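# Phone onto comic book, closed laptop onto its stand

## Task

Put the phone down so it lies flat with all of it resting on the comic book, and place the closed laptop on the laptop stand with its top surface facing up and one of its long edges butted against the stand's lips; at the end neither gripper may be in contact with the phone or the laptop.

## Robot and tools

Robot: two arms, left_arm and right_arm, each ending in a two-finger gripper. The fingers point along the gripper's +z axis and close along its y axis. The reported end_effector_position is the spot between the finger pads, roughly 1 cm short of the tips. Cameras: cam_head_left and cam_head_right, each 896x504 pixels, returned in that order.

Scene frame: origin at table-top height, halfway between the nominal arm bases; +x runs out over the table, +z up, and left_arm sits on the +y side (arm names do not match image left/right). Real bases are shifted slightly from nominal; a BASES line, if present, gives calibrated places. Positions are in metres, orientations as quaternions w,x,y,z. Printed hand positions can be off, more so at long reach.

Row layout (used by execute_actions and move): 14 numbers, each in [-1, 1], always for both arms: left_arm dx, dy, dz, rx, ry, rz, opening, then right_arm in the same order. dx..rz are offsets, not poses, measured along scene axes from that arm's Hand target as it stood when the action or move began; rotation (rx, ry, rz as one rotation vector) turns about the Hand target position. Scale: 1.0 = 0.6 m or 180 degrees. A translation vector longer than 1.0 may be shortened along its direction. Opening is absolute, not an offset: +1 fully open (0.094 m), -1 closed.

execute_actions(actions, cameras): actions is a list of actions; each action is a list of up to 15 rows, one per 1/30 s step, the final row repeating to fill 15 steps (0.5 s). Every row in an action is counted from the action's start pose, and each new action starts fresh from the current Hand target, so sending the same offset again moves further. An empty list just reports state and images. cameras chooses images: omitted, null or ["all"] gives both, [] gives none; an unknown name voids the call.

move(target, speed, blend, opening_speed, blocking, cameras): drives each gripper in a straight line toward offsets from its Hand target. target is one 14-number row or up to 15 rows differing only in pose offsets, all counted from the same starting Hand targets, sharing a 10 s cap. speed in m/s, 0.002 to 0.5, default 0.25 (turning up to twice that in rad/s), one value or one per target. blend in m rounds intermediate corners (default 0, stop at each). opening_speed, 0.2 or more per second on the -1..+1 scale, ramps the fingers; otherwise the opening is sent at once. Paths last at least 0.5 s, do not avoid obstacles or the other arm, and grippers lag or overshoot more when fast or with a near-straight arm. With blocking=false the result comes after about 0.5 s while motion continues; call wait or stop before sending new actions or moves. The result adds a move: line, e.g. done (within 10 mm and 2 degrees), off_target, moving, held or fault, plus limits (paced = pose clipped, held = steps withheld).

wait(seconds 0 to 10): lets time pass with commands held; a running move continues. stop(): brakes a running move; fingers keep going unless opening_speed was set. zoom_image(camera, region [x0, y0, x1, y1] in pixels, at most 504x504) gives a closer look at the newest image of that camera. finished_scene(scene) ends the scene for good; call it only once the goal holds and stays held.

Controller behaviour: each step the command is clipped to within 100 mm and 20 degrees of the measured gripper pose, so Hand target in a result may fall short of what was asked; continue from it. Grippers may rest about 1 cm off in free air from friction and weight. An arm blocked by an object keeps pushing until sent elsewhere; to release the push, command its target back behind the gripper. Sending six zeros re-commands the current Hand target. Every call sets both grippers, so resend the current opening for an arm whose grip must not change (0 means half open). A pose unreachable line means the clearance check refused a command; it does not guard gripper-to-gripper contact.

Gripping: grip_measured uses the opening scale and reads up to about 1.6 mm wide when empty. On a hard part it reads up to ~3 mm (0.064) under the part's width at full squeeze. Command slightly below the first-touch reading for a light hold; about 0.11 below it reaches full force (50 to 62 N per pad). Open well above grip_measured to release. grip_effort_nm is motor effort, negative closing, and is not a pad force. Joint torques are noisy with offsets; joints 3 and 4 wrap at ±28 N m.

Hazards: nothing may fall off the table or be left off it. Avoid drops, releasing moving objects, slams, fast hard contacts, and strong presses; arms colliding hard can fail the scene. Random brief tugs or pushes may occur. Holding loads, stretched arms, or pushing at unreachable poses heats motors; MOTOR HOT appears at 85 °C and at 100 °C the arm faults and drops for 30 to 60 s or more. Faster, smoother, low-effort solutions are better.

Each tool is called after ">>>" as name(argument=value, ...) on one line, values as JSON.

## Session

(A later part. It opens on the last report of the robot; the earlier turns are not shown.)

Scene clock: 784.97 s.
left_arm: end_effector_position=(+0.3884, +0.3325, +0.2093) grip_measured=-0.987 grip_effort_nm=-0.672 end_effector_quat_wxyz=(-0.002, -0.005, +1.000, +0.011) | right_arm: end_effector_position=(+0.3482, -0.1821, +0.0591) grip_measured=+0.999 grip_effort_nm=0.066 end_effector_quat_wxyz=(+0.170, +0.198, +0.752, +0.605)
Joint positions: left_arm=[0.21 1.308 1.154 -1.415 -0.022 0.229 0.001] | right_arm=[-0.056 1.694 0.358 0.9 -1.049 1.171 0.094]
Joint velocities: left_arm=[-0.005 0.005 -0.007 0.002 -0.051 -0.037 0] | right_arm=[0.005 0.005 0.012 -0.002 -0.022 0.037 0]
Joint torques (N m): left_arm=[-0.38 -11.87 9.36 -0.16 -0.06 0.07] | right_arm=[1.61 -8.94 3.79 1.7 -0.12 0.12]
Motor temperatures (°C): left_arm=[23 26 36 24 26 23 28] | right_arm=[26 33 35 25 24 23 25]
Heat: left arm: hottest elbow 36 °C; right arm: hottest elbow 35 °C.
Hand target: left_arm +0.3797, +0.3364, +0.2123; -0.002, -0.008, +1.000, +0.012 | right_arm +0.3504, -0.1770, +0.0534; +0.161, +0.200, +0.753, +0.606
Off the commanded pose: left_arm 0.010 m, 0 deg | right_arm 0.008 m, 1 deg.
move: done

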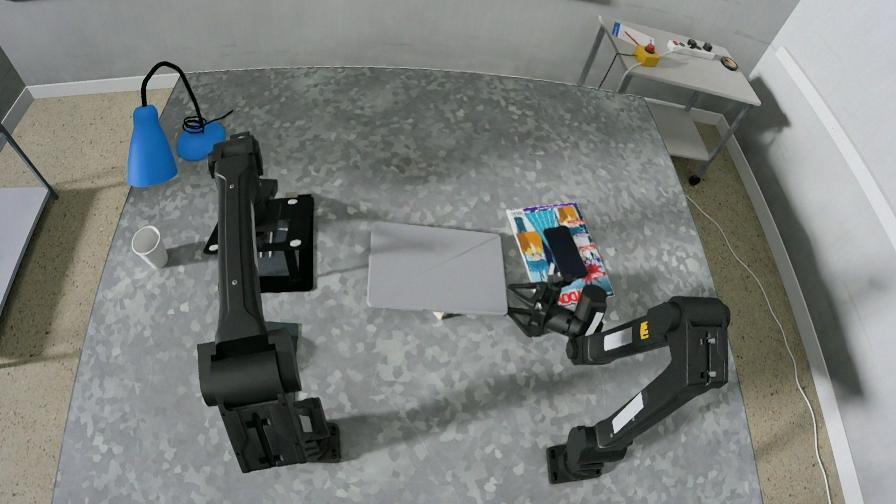

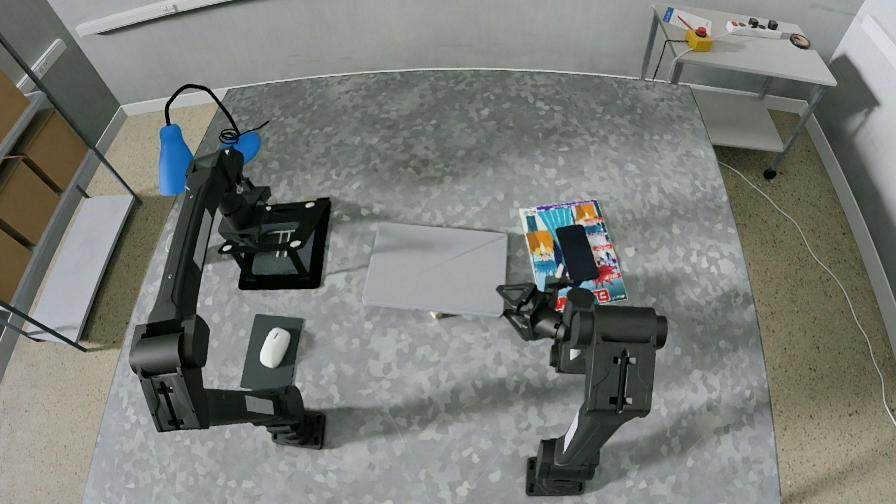

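>>> move(target=[0,0,0,0,0,0,-1,0,0.03,-0.002,0,0,0,1], speed=0.04)

>>> zoom_image(camera="cam_head_left", region=[470, 250, 620, 370])

Scene clock: 788.30 s.
left_arm: end_effector_position=(+0.3884, +0.3325, +0.2093) grip_measured=-0.987 grip_effort_nm=-0.672 end_effector_quat_wxyz=(-0.002, -0.005, +1.000, +0.011) | right_arm: end_effector_position=(+0.3501, -0.1646, +0.0592) grip_measured=+0.999 grip_effort_nm=0.066 end_effector_quat_wxyz=(+0.172, +0.197, +0.752, +0.605)
Joint positions: left_arm=[0.21 1.308 1.154 -1.415 -0.022 0.229 0.001] | right_arm=[0.004 1.71 0.358 0.96 -0.993 1.217 0.094]
Joint velocities: left_arm=[-0.005 -0.005 -0.017 0.002 -0.022 0.051 0.001] | right_arm=[-0.005 -0.005 -0.007 0.022 -0.051 -0.007 0]
Joint torques (N m): left_arm=[-0.73 -12.81 9.29 0.02 -0.13 0.09] | right_arm=[1.55 -8.94 3.54 1.73 -0.09 0.2]
Motor temperatures (°C): left_arm=[23 26 36 24 26 23 28] | right_arm=[26 33 35 25 24 23 25]
Heat: left arm: hottest elbow 36 °C; right arm: hottest elbow 35 °C.
Hand target: left_arm +0.3797, +0.3364, +0.2123; -0.002, -0.008, +1.000, +0.012 | right_arm +0.3506, -0.1591, +0.0522; +0.162, +0.199, +0.753, +0.606
Off the commanded pose: left_arm 0.010 m, 0 deg | right_arm 0.009 m, 1 deg.
move: done

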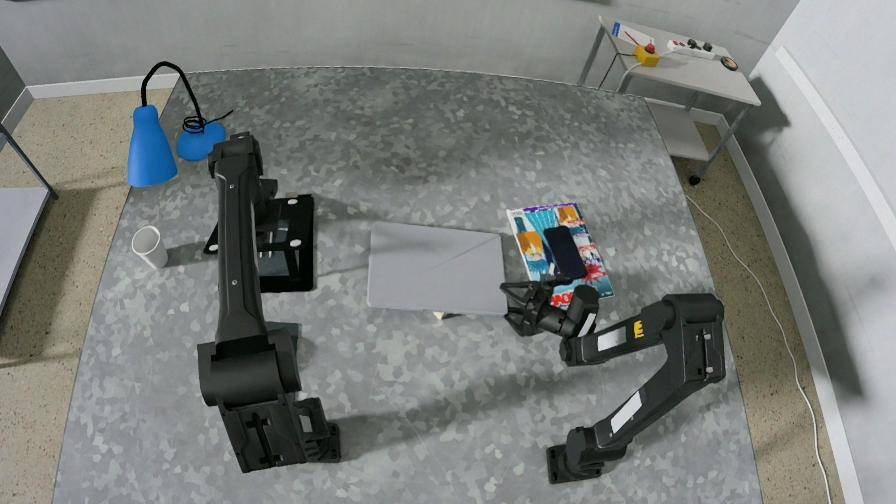

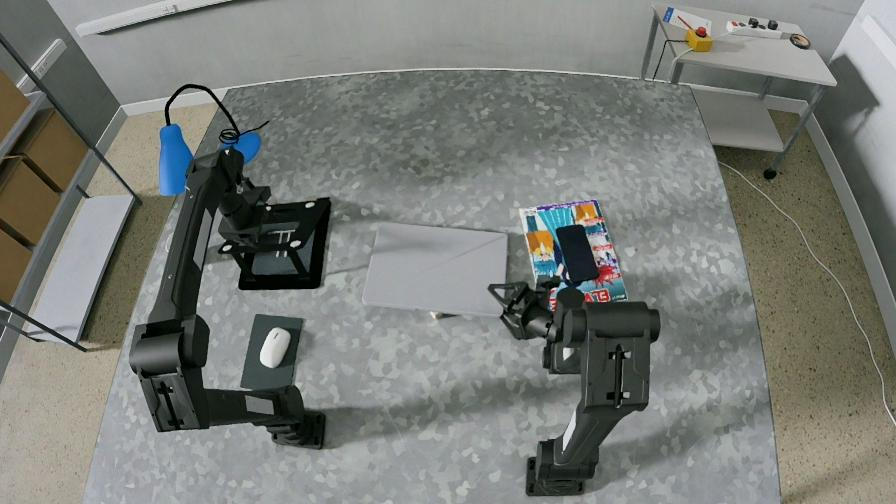

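Scaled by 3.360.

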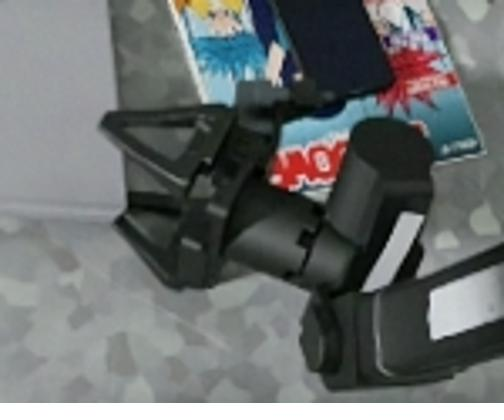

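>>> move(target=[0,0,0,0,0,0,-1,0.012,0.035,-0.002,0,0,0,1], speed=0.04)

>>> zoom_image(camera="cam_head_left", region=[450, 250, 600, 370])

Scene clock: 791.97 s.
left_arm: end_effector_position=(+0.3884, +0.3325, +0.2093) grip_measured=-0.987 grip_effort_nm=-0.676 end_effector_quat_wxyz=(-0.002, -0.005, +1.000, +0.011) | right_arm: end_effector_position=(+0.3529, -0.1461, +0.0586) grip_measured=+0.999 grip_effort_nm=0.061 end_effector_quat_wxyz=(+0.174, +0.197, +0.752, +0.604)
Joint positions: left_arm=[0.21 1.308 1.154 -1.415 -0.022 0.229 0.001] | right_arm=[0.068 1.726 0.364 1.006 -0.93 1.256 0.094]
Joint velocities: left_arm=[-0.015 -0.015 0.002 -0.012 0.007 -0.007 -0.001] | right_arm=[-0.024 -0.005 -0.017 -0.007 -0.051 -0.095 0]
Joint torques (N m): left_arm=[0.09 -12.51 9.39 0.03 -0.09 0.04] | right_arm=[1.9 -8.35 4.52 1.44 -0.1 0.24]
Motor temperatures (°C): left_arm=[23 26 36 24 26 23 28] | right_arm=[26 33 35 25 24 23 25]
Heat: left arm: hottest elbow 36 °C; right arm: hottest elbow 35 °C.
Hand target: left_arm +0.3797, +0.3364, +0.2123; -0.002, -0.008, +1.000, +0.012 | right_arm +0.3578, -0.1381, +0.0506; +0.161, +0.200, +0.753, +0.606
Off the commanded pose: left_arm 0.010 m, 0 deg | right_arm 0.012 m, 2 deg.
move: off_target (right_arm)

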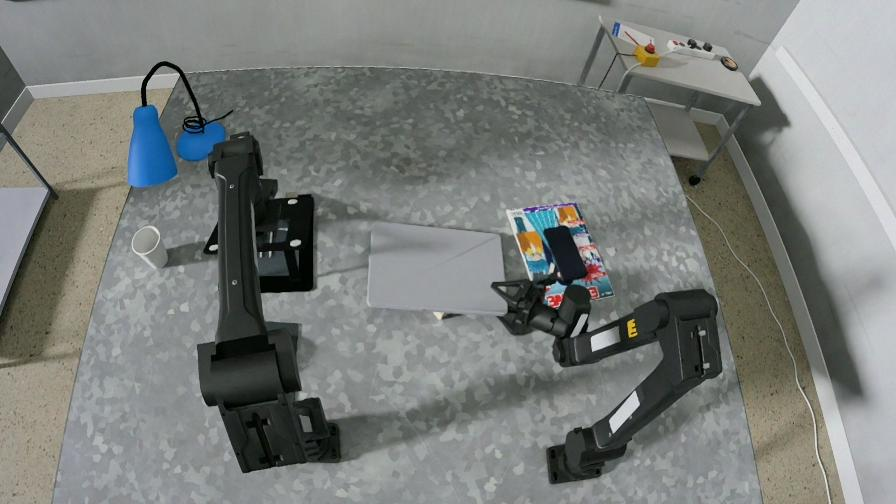

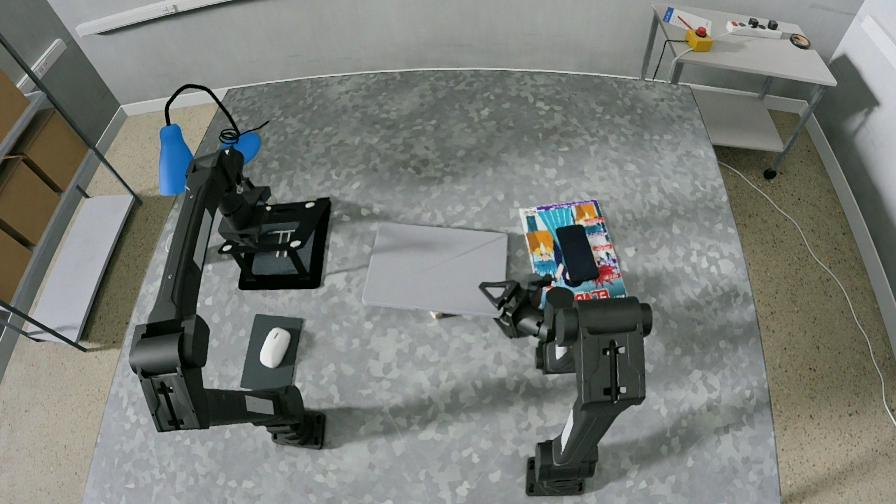

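Scaled by 3.360.

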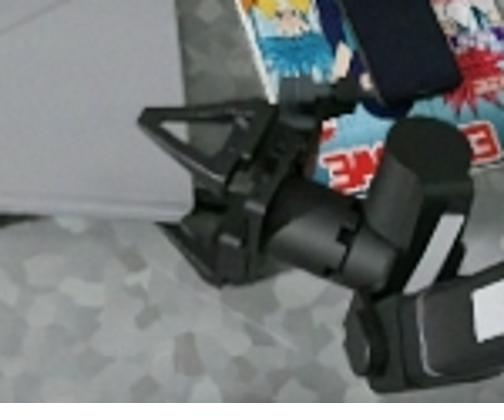

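>>> move(target=[0,0,0,0,0,0,-1,0.004,0.018,0,0,0,0,1], speed=0.04, cameras=[])

>>> move(target=[0,0,0,0,0,0,-1,0,0,0.006,0,0,0,0.2], speed=0.04, opening_speed=0.5)

>>> zoom_image(camera="cam_head_left", region=[450, 250, 600, 370])

Scene clock: 801.27 s.
left_arm: end_effector_position=(+0.3884, +0.3325, +0.2093) grip_measured=-0.987 grip_effort_nm=-0.672 end_effector_quat_wxyz=(-0.002, -0.005, +1.000, +0.011) | right_arm: end_effector_position=(+0.3560, -0.1366, +0.0586) grip_measured=+0.999 grip_effort_nm=0.066 end_effector_quat_wxyz=(+0.175, +0.198, +0.752, +0.604)
Joint positions: left_arm=[0.21 1.308 1.154 -1.415 -0.022 0.229 0.001] | right_arm=[0.099 1.734 0.373 1.02 -0.897 1.275 0.094]
Joint velocities: left_arm=[-0.005 -0.005 0.007 0.002 0.066 -0.095 0.001] | right_arm=[-0.015 -0.005 -0.002 -0.002 -0.007 -0.051 0]
Joint torques (N m): left_arm=[-0.32 -12.92 9.33 -0.03 -0.11 0.1] | right_arm=[2.02 -8.82 4.57 1.51 -0.12 0.25]
Motor temperatures (°C): left_arm=[23 26 36 24 26 23 28] | right_arm=[26 33 35 25 24 23 25]
Heat: left arm: hottest elbow 36 °C; right arm: hottest elbow 35 °C.
Hand target: left_arm +0.3797, +0.3364, +0.2123; -0.002, -0.008, +1.000, +0.012 | right_arm +0.3604, -0.1274, +0.0505; +0.161, +0.200, +0.753, +0.606
Off the commanded pose: left_arm 0.010 m, 0 deg | right_arm 0.013 m, 2 deg.
move: off_target (right_arm)
No camera images: "cameras" was empty.

Scene clock: 803.20 s.
left_arm: end_effector_position=(+0.3884, +0.3325, +0.2093) grip_measured=-0.987 grip_effort_nm=-0.672 end_effector_quat_wxyz=(-0.002, -0.005, +1.000, +0.011) | right_arm: end_effector_position=(+0.3547, -0.1346, +0.0557) grip_measured=+0.202 grip_effort_nm=-0.095 end_effector_quat_wxyz=(+0.168, +0.204, +0.752, +0.604)
Joint positions: left_arm=[0.21 1.308 1.154 -1.415 -0.022 0.229 0.001] | right_arm=[0.105 1.741 0.373 1.018 -0.895 1.287 0.056]
Joint velocities: left_arm=[-0.005 -0.005 -0.002 -0.007 0.007 -0.037 0] | right_arm=[-0.005 -0.005 -0.007 0.007 0.007 -0.037 0]
Joint torques (N m): left_arm=[-0.15 -11.99 9.42 -0.18 -0.07 0.06] | right_arm=[1.67 -10.46 4.53 1.2 -0.17 0.14]
Motor temperatures (°C): left_arm=[23 26 36 24 26 23 28] | right_arm=[26 33 35 25 24 23 25]
Heat: left arm: hottest elbow 36 °C; right arm: hottest elbow 35 °C.
Hand target: left_arm +0.3797, +0.3364, +0.2123; -0.002, -0.008, +1.000, +0.012 | right_arm +0.3605, -0.1274, +0.0542; +0.161, +0.200, +0.753, +0.606
Off the commanded pose: left_arm 0.010 m, 0 deg | right_arm 0.009 m, 1 deg.
move: done

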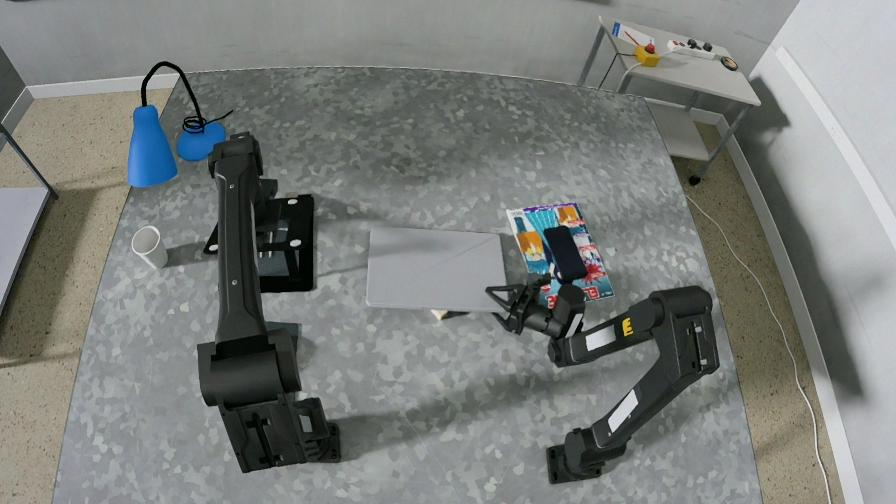

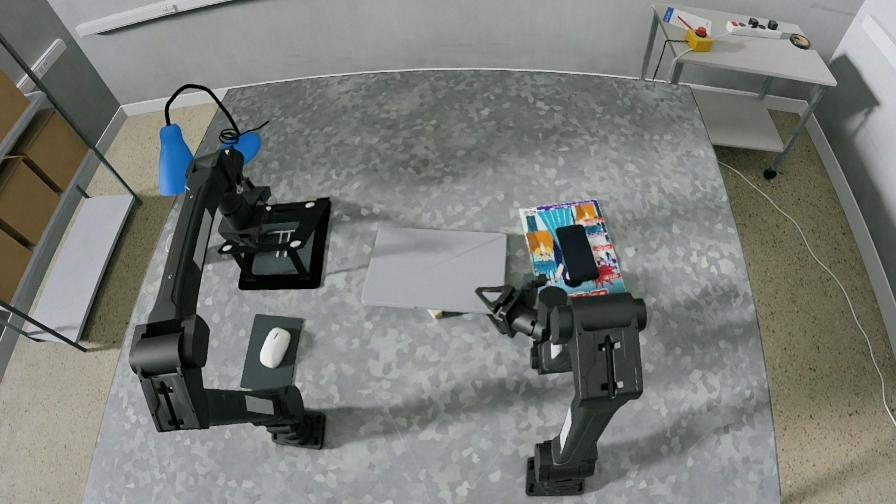

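Scaled by 3.360.

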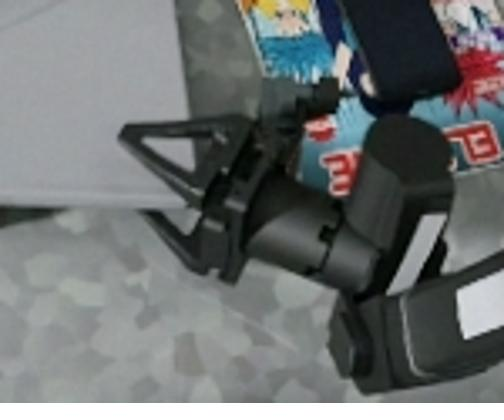

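>>> move(target=[0,0,0,0,0,0,-1,0,0,0.0,0,0,0,-0.4], speed=0.04, opening_speed=0.4)

>>> zoom_image(camera="cam_head_left", region=[350, 210, 600, 370])

Scene clock: 807.83 s.
left_arm: end_effector_position=(+0.3884, +0.3325, +0.2093) grip_measured=-0.987 grip_effort_nm=-0.672 end_effector_quat_wxyz=(-0.002, -0.005, +1.000, +0.011) | right_arm: end_effector_position=(+0.3532, -0.1353, +0.0469) grip_measured=-0.397 grip_effort_nm=-0.125 end_effector_quat_wxyz=(+0.156, +0.217, +0.755, +0.599)
Joint positions: left_arm=[0.21 1.308 1.154 -1.415 -0.022 0.229 0.001] | right_arm=[0.105 1.757 0.373 1.003 -0.889 1.293 0.028]
Joint velocities: left_arm=[0.015 -0.005 0.002 0.002 -0.095 0.037 0.001] | right_arm=[-0.005 -0.015 0.002 -0.002 0.081 -0.037 -0.001]
Joint torques (N m): left_arm=[-0.15 -12.81 9.14 -0.27 -0.09 0.07] | right_arm=[1.61 -11.87 4.37 1.76 -0.39 0.12]
Motor temperatures (°C): left_arm=[23 26 36 24 26 23 28] | right_arm=[26 33 34 25 24 23 25]
Heat: left arm: hottest elbow 36 °C; right arm: hottest elbow 34 °C.
Hand target: left_arm +0.3797, +0.3364, +0.2123; -0.002, -0.008, +1.000, +0.012 | right_arm +0.3605, -0.1274, +0.0542; +0.161, +0.200, +0.753, +0.606
Off the commanded pose: left_arm 0.010 m, 0 deg | right_arm 0.013 m, 2 deg.
move: off_target (right_arm)

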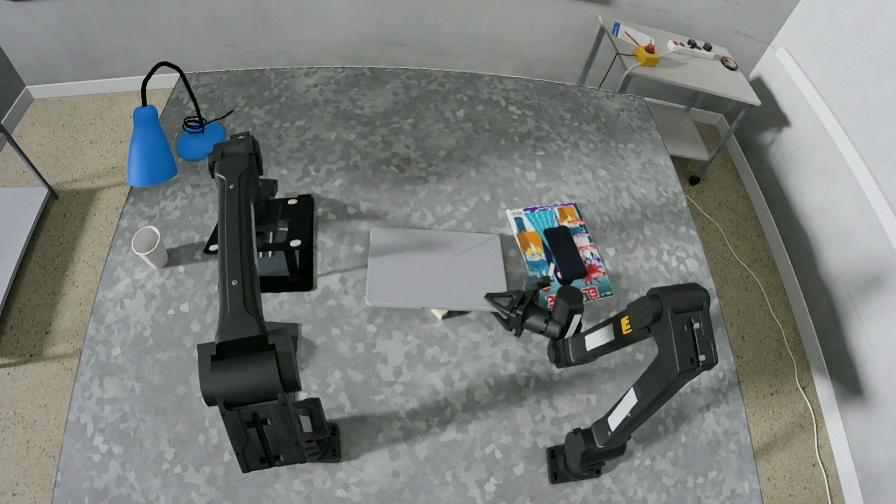

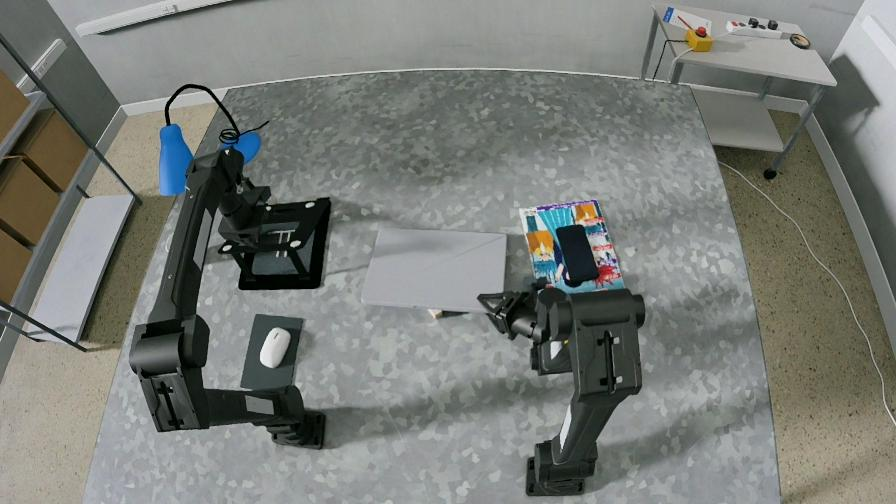

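Scaled by 2.016.

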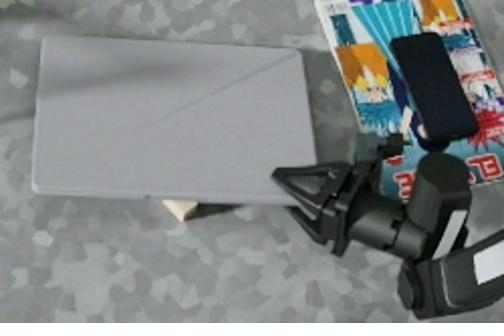

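>>> move(target=[0,0,0,0,0,0,-1,0,0,0.0,0,0,0,-0.85], speed=0.04, opening_speed=0.3)

>>> zoom_image(camera="cam_head_left", region=[350, 210, 600, 370])

Scene clock: 811.70 s.
left_arm: end_effector_position=(+0.3884, +0.3325, +0.2093) grip_measured=-0.987 grip_effort_nm=-0.672 end_effector_quat_wxyz=(-0.002, -0.005, +1.000, +0.011) | right_arm: end_effector_position=(+0.3523, -0.1346, +0.0471) grip_measured=-0.595 grip_effort_nm=-1.028 end_effector_quat_wxyz=(+0.144, +0.226, +0.751, +0.603)
Joint positions: left_arm=[0.21 1.308 1.154 -1.415 -0.022 0.229 0.001] | right_arm=[0.105 1.76 0.373 1.008 -0.897 1.327 0.019]
Joint velocities: left_arm=[-0.005 0.005 -0.002 0.002 0.051 -0.022 0] | right_arm=[-0.005 0.005 -0.007 -0.002 0.051 0.007 0]
Joint torques (N m): left_arm=[0.32 -12.34 9.28 -0.02 -0.09 0.05] | right_arm=[1.73 -12.04 4.36 1.68 -0.09 -0.23]
Motor temperatures (°C): left_arm=[23 26 36 24 26 23 28] | right_arm=[26 33 34 25 24 23 25]
Heat: left arm: hottest elbow 36 °C; right arm: hottest elbow 34 °C.
Hand target: left_arm +0.3797, +0.3364, +0.2123; -0.002, -0.008, +1.000, +0.012 | right_arm +0.3605, -0.1274, +0.0542; +0.161, +0.200, +0.753, +0.606
Off the commanded pose: left_arm 0.010 m, 0 deg | right_arm 0.013 m, 4 deg.
move: off_target (right_arm)

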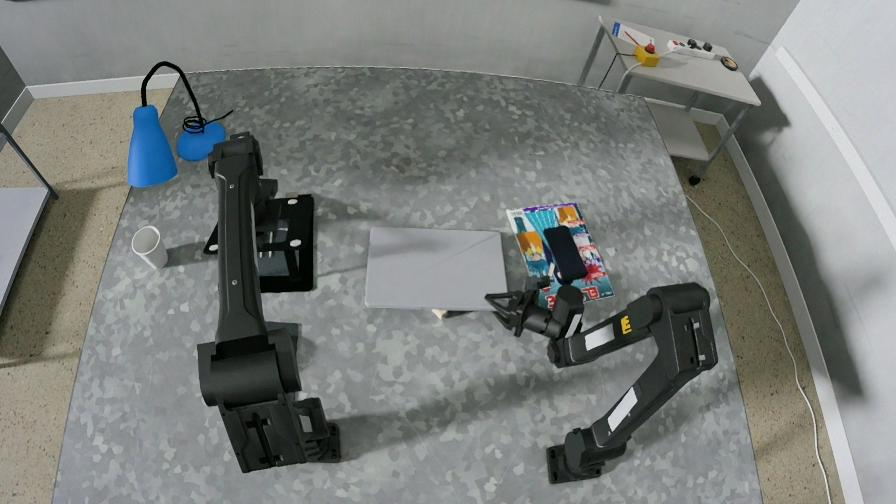

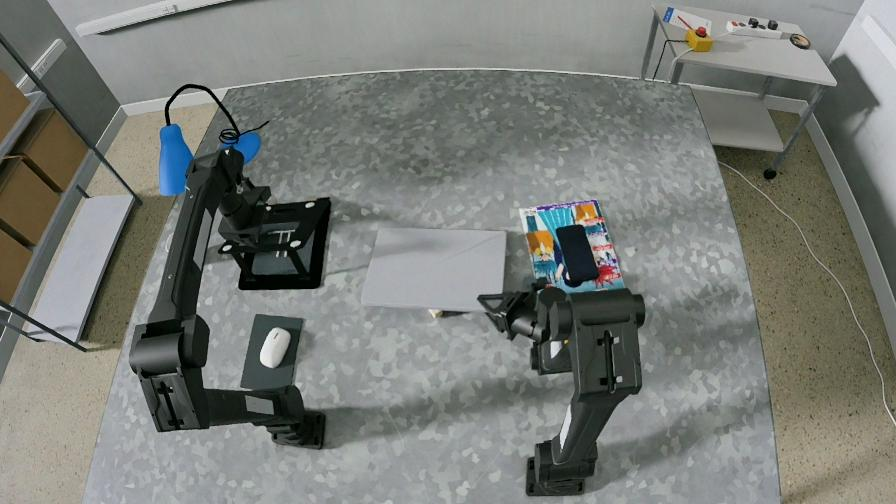

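Scaled by 2.016.

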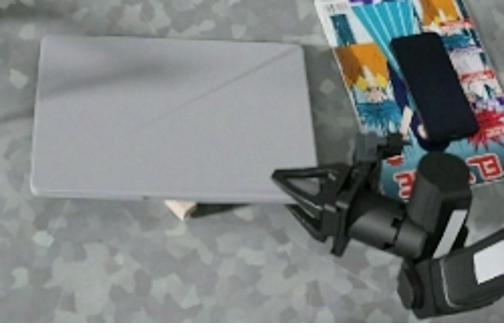

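>>> move(target=[0,0,0,0,0,0,-1,0,0,0.07,0,0.06,0,-0.85], speed=0.05)

>>> zoom_image(camera="cam_head_left", region=[350, 210, 600, 370])

Scene clock: 818.00 s.
left_arm: end_effector_position=(+0.3884, +0.3325, +0.2093) grip_measured=-0.987 grip_effort_nm=-0.672 end_effector_quat_wxyz=(-0.002, -0.005, +1.000, +0.011) | right_arm: end_effector_position=(+0.3517, -0.1326, +0.0781) grip_measured=-0.604 grip_effort_nm=-1.043 end_effector_quat_wxyz=(+0.085, +0.267, +0.768, +0.576)
Joint positions: left_arm=[0.21 1.308 1.154 -1.415 -0.022 0.229 0.001] | right_arm=[0.11 1.52 0.419 0.557 -0.901 1.316 0.019]
Joint velocities: left_arm=[0.005 -0.024 -0.002 -0.012 0.051 0.022 0] | right_arm=[0.015 -0.015 0.002 -0.012 0.022 0.022 0.001]
Joint torques (N m): left_arm=[-0.5 -12.51 9.37 -0.09 -0.1 0.1] | right_arm=[1.03 -13.33 7.05 0.55 -0.55 0.22]
Motor temperatures (°C): left_arm=[23 26 36 24 26 23 28] | right_arm=[26 33 34 25 24 23 26]
Heat: left arm: hottest elbow 36 °C; right arm: hottest elbow 34 °C.
Hand target: left_arm +0.3797, +0.3364, +0.2123; -0.002, -0.008, +1.000, +0.012 | right_arm +0.3618, -0.1274, +0.0964; +0.089, +0.256, +0.764, +0.585
Off the commanded pose: left_arm 0.010 m, 0 deg | right_arm 0.021 m, 2 deg.
move: off_target (right_arm)

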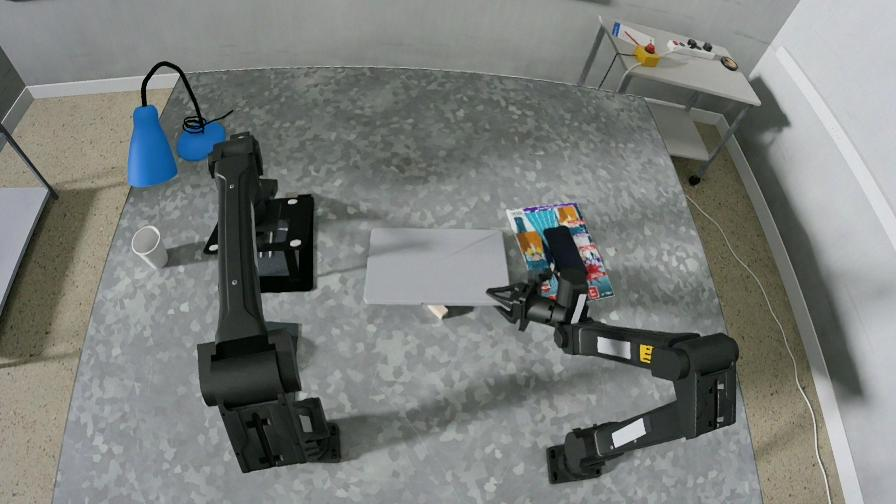

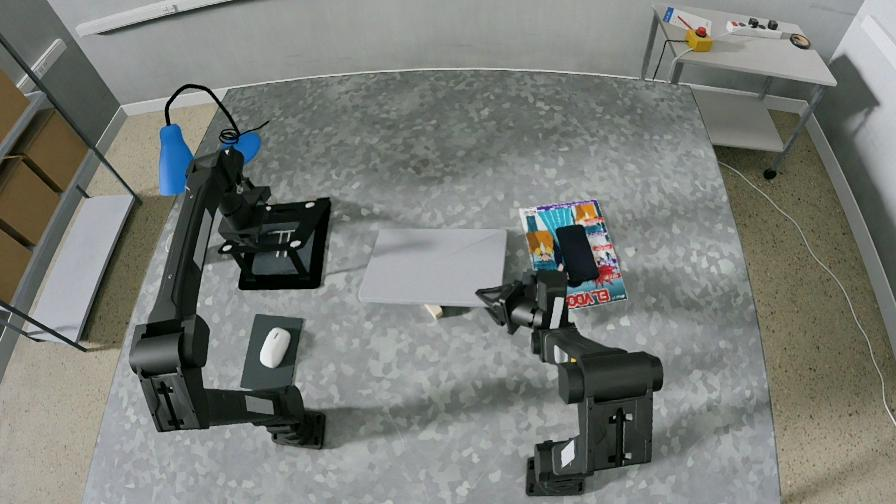

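Scaled by 2.016.

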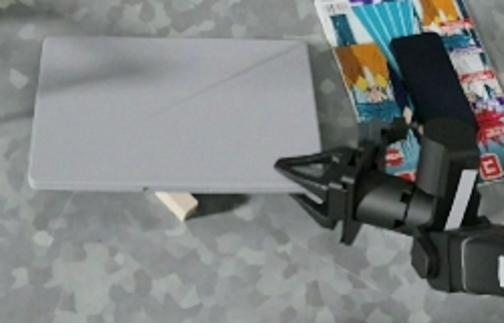

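>>> move(target=[0,0,0,0,0,0,-1,0.1,0.045,0.015,0,0,0,-0.85], speed=0.06)

Scene clock: 839.53 s.
left_arm: end_effector_position=(+0.3884, +0.3325, +0.2093) grip_measured=-0.987 grip_effort_nm=-0.672 end_effector_quat_wxyz=(-0.002, -0.005, +1.000, +0.011) | right_arm: end_effector_position=(+0.3917, -0.1122, +0.0860) grip_measured=-0.609 grip_effort_nm=-1.043 end_effector_quat_wxyz=(+0.074, +0.265, +0.769, +0.577)
Joint positions: left_arm=[0.21 1.308 1.154 -1.415 -0.022 0.229 0.001] | right_arm=[0.149 1.583 0.545 0.503 -0.884 1.344 0.018]
Joint velocities: left_arm=[-0.024 -0.005 0.007 0.012 -0.007 -0.007 0.001] | right_arm=[0.005 0.015 0.002 0.007 -0.154 -0.022 -0.001]
Joint torques (N m): left_arm=[-0.44 -12.45 9.42 -0.17 -0.16 0.1] | right_arm=[1.61 -11.46 10.62 1.13 0.3 0.28]
Motor temperatures (°C): left_arm=[23 26 36 24 26 23 28] | right_arm=[26 33 35 25 24 23 27]
Heat: left arm: hottest elbow 36 °C; right arm: hottest elbow 35 °C.
Hand target: left_arm +0.3797, +0.3364, +0.2123; -0.002, -0.008, +1.000, +0.012 | right_arm +0.4224, -0.1013, +0.1039; +0.089, +0.256, +0.764, +0.585
Off the commanded pose: left_arm 0.010 m, 0 deg | right_arm 0.038 m, 2 deg.
move: off_target (right_arm)

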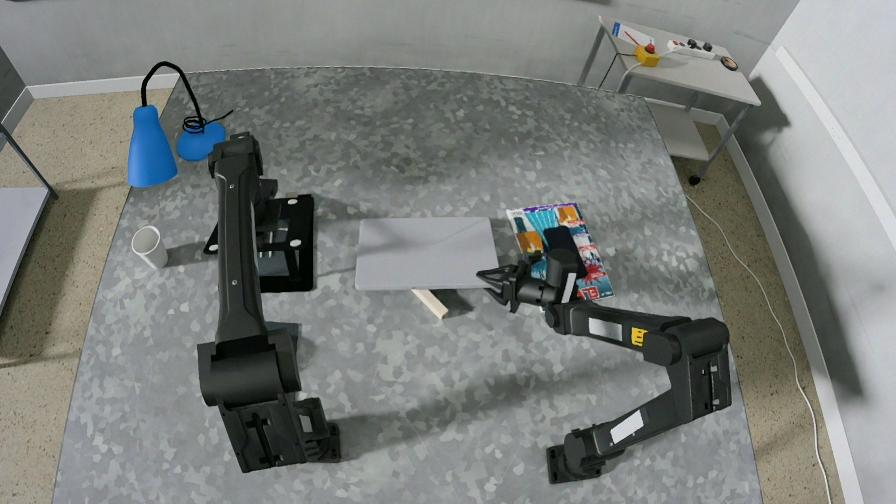

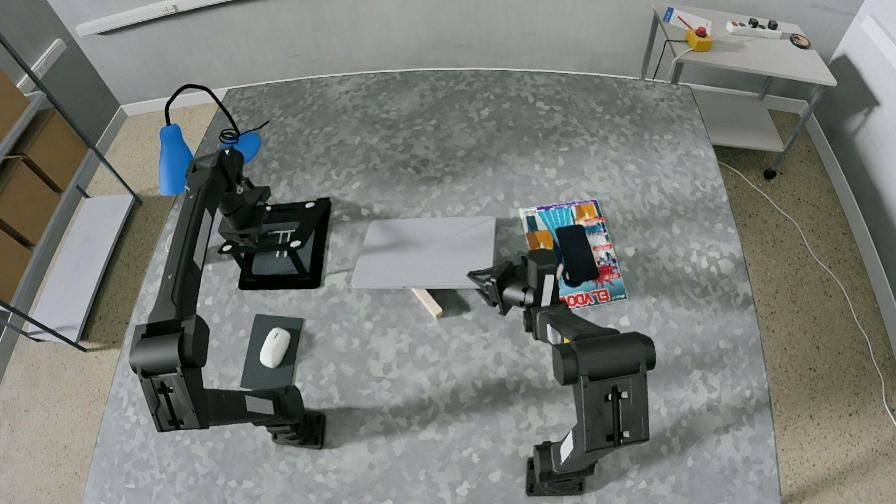

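>>> move(target=[0,0,0,0,0,0,-1,0.08,0.06,0.005,0,0,0,-0.85], speed=0.06)

>>> zoom_image(camera="cam_head_left", region=[330, 190, 580, 330])

Scene clock: 845.57 s.
left_arm: end_effector_position=(+0.3884, +0.3325, +0.2093) grip_measured=-0.987 grip_effort_nm=-0.672 end_effector_quat_wxyz=(-0.002, -0.005, +1.000, +0.011) | right_arm: end_effector_position=(+0.4395, -0.0776, +0.0876) grip_measured=-0.609 grip_effort_nm=-1.038 end_effector_quat_wxyz=(+0.073, +0.261, +0.771, +0.577)
Joint positions: left_arm=[0.21 1.308 1.154 -1.415 -0.022 0.229 0.001] | right_arm=[0.213 1.686 0.694 0.489 -0.835 1.384 0.018]
Joint velocities: left_arm=[-0.005 -0.015 -0.002 -0.012 0.007 0.022 -0.001] | right_arm=[0.005 -0.015 -0.012 0.002 0.007 -0.022 -0.001]
Joint torques (N m): left_arm=[0.44 -12.86 9.36 0.14 -0.05 0.08] | right_arm=[1.38 -13.63 11.15 1.09 0.5 0.28]
Motor temperatures (°C): left_arm=[23 26 36 24 26 23 28] | right_arm=[26 34 35 25 24 23 27]
Heat: left arm: hottest elbow 36 °C; right arm: hottest elbow 35 °C.
Hand target: left_arm +0.3797, +0.3364, +0.2123; -0.002, -0.008, +1.000, +0.012 | right_arm +0.4709, -0.0660, +0.1059; +0.089, +0.256, +0.764, +0.585
Off the commanded pose: left_arm 0.010 m, 0 deg | right_arm 0.038 m, 2 deg.
move: off_target (right_arm)

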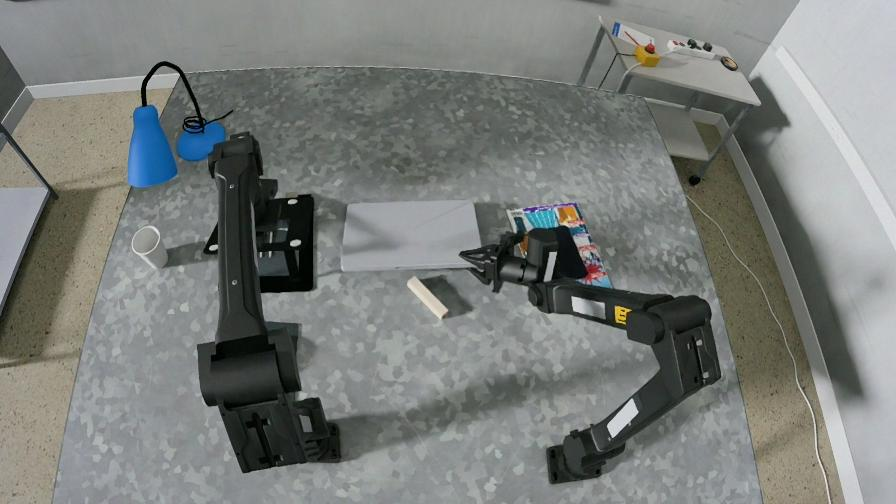

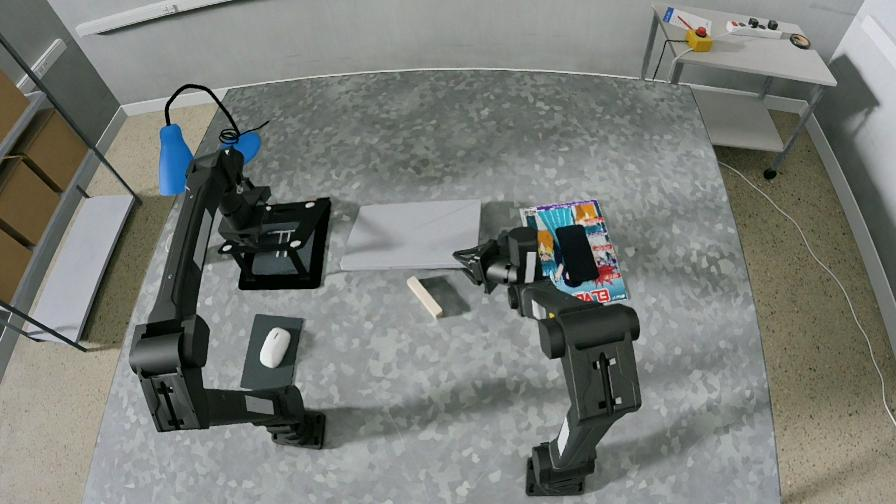

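Scaled by 2.016.

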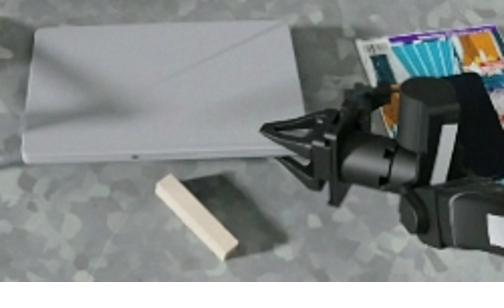

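>>> move(target=[0,0,0,0,0,0,-1,0.085,-0.11,0.01,0,0,0,-0.85], speed=0.06)

>>> zoom_image(camera="cam_head_left", region=[330, 170, 600, 330])

Scene clock: 875.47 s.
left_arm: end_effector_position=(+0.3884, +0.3325, +0.2093) grip_measured=-0.987 grip_effort_nm=-0.667 end_effector_quat_wxyz=(-0.002, -0.005, +1.000, +0.011) | right_arm: end_effector_position=(+0.4804, -0.1145, +0.0919) grip_measured=-0.621 grip_effort_nm=-1.038 end_effector_quat_wxyz=(+0.049, +0.250, +0.771, +0.584)
Joint positions: left_arm=[0.21 1.308 1.154 -1.415 -0.022 0.229 0.001] | right_arm=[0.1 1.747 0.829 0.317 -0.982 1.282 0.018]
Joint velocities: left_arm=[0.005 -0.005 -0.012 -0.007 -0.022 -0.022 0] | right_arm=[-0.005 -0.005 0.002 0.002 -0.007 -0.095 0]
Joint torques (N m): left_arm=[-0.56 -12.86 9.25 0.06 -0.07 0.1] | right_arm=[-2.08 -15.97 11.19 1.02 0.62 0.08]
Motor temperatures (°C): left_arm=[23 26 36 24 26 23 28] | right_arm=[26 34 41 25 24 23 27]
Heat: left arm: hottest elbow 36 °C; right arm: hottest elbow 41 °C.
Hand target: left_arm +0.3797, +0.3364, +0.2123; -0.002, -0.008, +1.000, +0.012 | right_arm +0.5210, -0.1327, +0.1112; +0.089, +0.256, +0.764, +0.586
Off the commanded pose: left_arm 0.010 m, 0 deg | right_arm 0.049 m, 5 deg.
move: off_target (right_arm)

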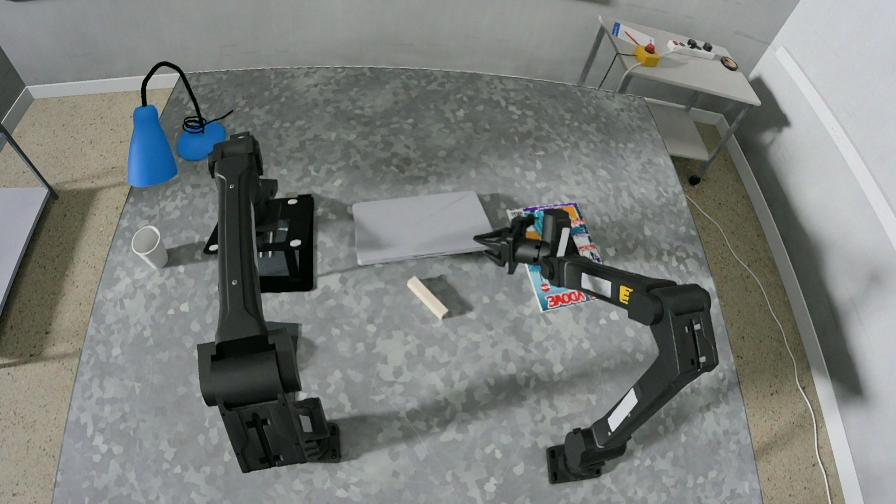

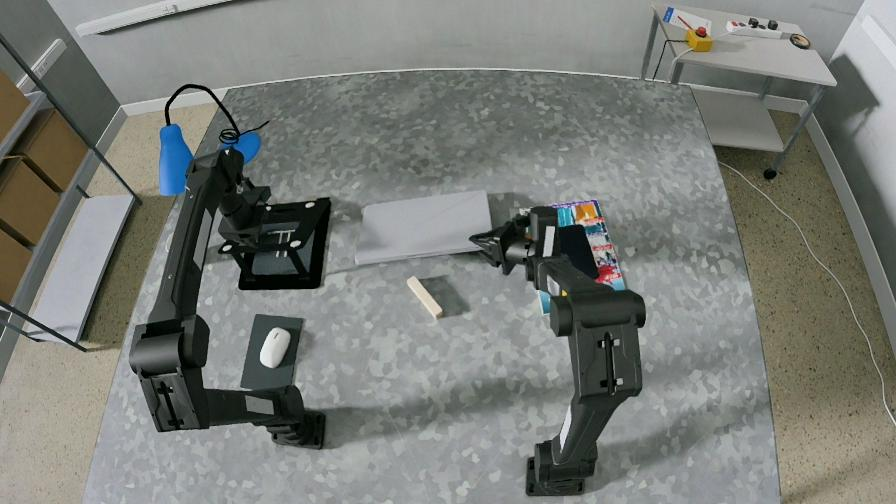

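Scaled by 1.867.

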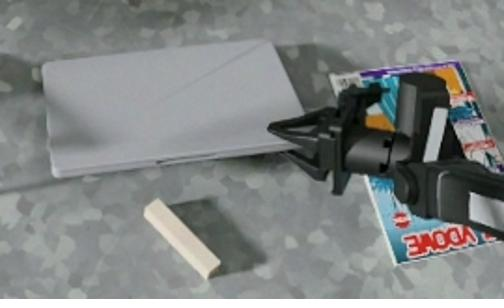

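>>> move(target=[-0.091,-0.377,-0.01,-0.295,-0.302,0.429,1,0,0,0,0,0,0,-0.85], speed=0.15)

Scene clock: 893.77 s.
left_arm: end_effector_position=(+0.3224, +0.1151, +0.2142) grip_measured=+0.998 grip_effort_nm=0.125 end_effector_quat_wxyz=(-0.393, +0.591, -0.581, +0.398) | right_arm: end_effector_position=(+0.4804, -0.1146, +0.0919) grip_measured=-0.621 grip_effort_nm=-1.033 end_effector_quat_wxyz=(+0.049, +0.250, +0.771, +0.584)
Joint positions: left_arm=[-0.801 0.591 0.372 -0.295 -0.706 -1.937 0.094] | right_arm=[0.1 1.747 0.829 0.317 -0.983 1.281 0.018]
Joint velocities: left_arm=[-0.005 -0.005 -0.017 -0.007 -0.022 -0.066 0] | right_arm=[-0.005 0.005 -0.012 0.012 -0.11 -0.022 0]
Joint torques (N m): left_arm=[-3.19 -1.79 10.91 2.26 -0.42 0.06] | right_arm=[-2.2 -15.91 11.19 1.03 0.63 0.12]
Motor temperatures (°C): left_arm=[23 26 36 24 26 23 28] | right_arm=[26 35 44 25 24 23 28]
Heat: left arm: hottest elbow 36 °C; right arm: hottest elbow 44 °C.
Hand target: left_arm +0.3216, +0.1103, +0.2103; -0.390, +0.590, -0.581, +0.403 | right_arm +0.5211, -0.1328, +0.1112; +0.089, +0.256, +0.764, +0.586
Off the commanded pose: left_arm 0.010 m, 1 deg | right_arm 0.048 m, 5 deg.
move: off_target (right_arm)

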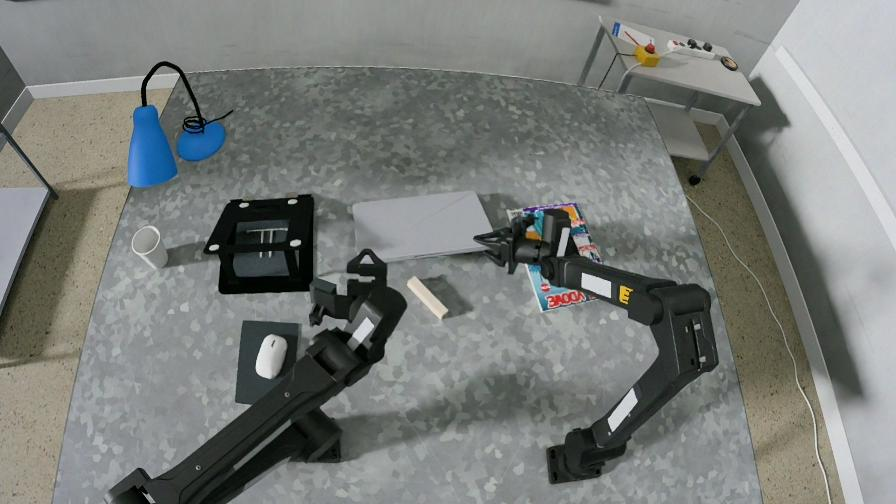

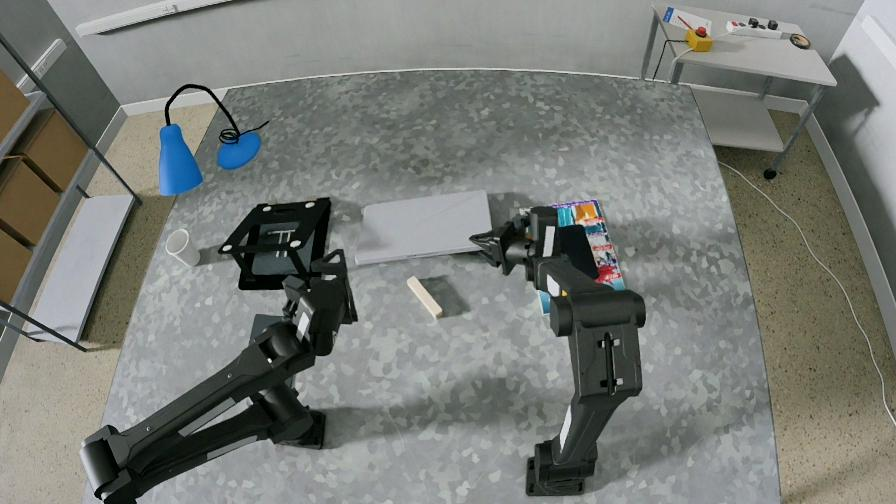

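>>> move(target=[-0.012,0,-0.165,0,0,0,1,0,0,0,0,0,0,-0.85], speed=0.1)

>>> zoom_image(camera="cam_head_left", region=[280, 170, 530, 360])

>>> zoom_image(camera="cam_head_right", region=[280, 170, 530, 360])

Scene clock: 899.53 s.
left_arm: end_effector_position=(+0.3159, +0.1151, +0.1157) grip_measured=+0.998 grip_effort_nm=0.129 end_effector_quat_wxyz=(-0.392, +0.593, -0.579, +0.400) | right_arm: end_effector_position=(+0.4804, -0.1146, +0.0919) grip_measured=-0.621 grip_effort_nm=-1.043 end_effector_quat_wxyz=(+0.049, +0.250, +0.771, +0.584)
Joint positions: left_arm=[-0.827 0.826 0.153 0.148 -0.728 -1.96 0.094] | right_arm=[0.1 1.747 0.829 0.317 -0.983 1.281 0.018]
Joint velocities: left_arm=[0.005 0.005 -0.007 -0.017 0.081 0.095 0] | right_arm=[0.015 -0.005 -0.002 0.012 -0.051 -0.037 0]
Joint torques (N m): left_arm=[-2.26 -1.26 8.59 2.54 -0.44 0.08] | right_arm=[-2.08 -15.97 11.22 1.03 0.63 0.11]
Motor temperatures (°C): left_arm=[23 26 36 24 26 23 28] | right_arm=[26 36 44 25 24 23 28]
Heat: left arm: hottest elbow 36 °C; right arm: hottest elbow 44 °C.
Hand target: left_arm +0.3130, +0.1125, +0.1118; -0.390, +0.590, -0.581, +0.403 | right_arm +0.5211, -0.1328, +0.1112; +0.089, +0.256, +0.764, +0.586
Off the commanded pose: left_arm 0.007 m, 1 deg | right_arm 0.049 m, 5 deg.
move: off_target (right_arm)

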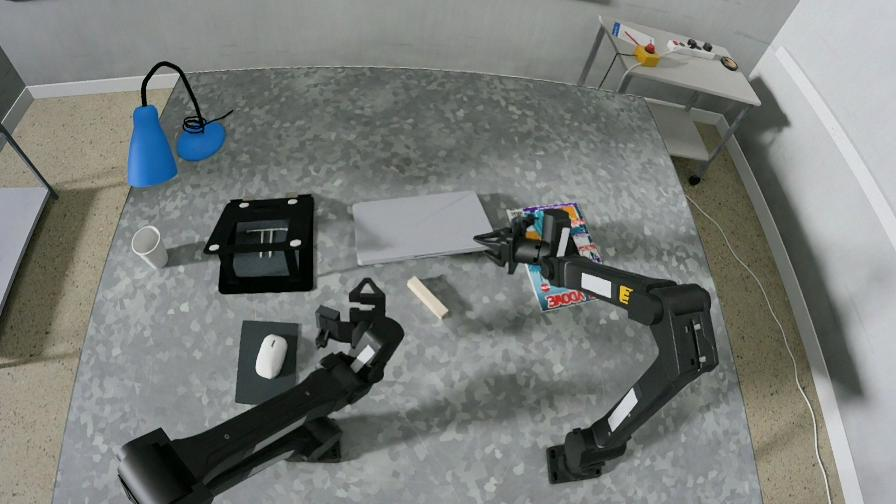

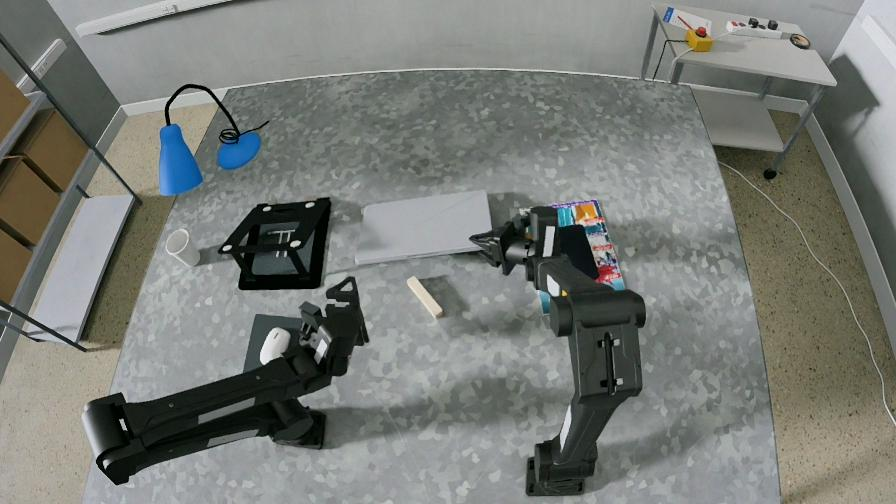

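Scaled by 2.016.

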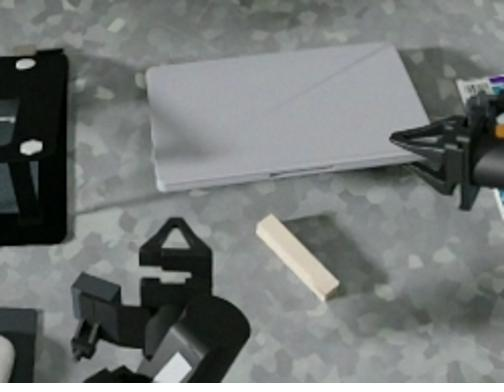

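Scaled by 2.016.

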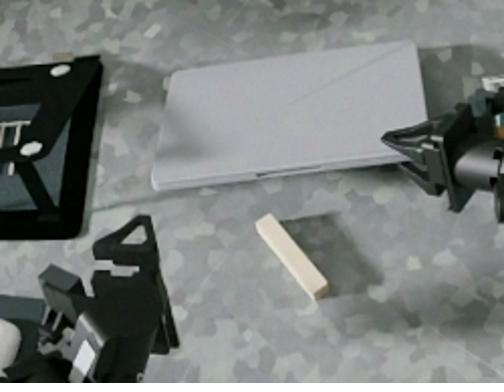

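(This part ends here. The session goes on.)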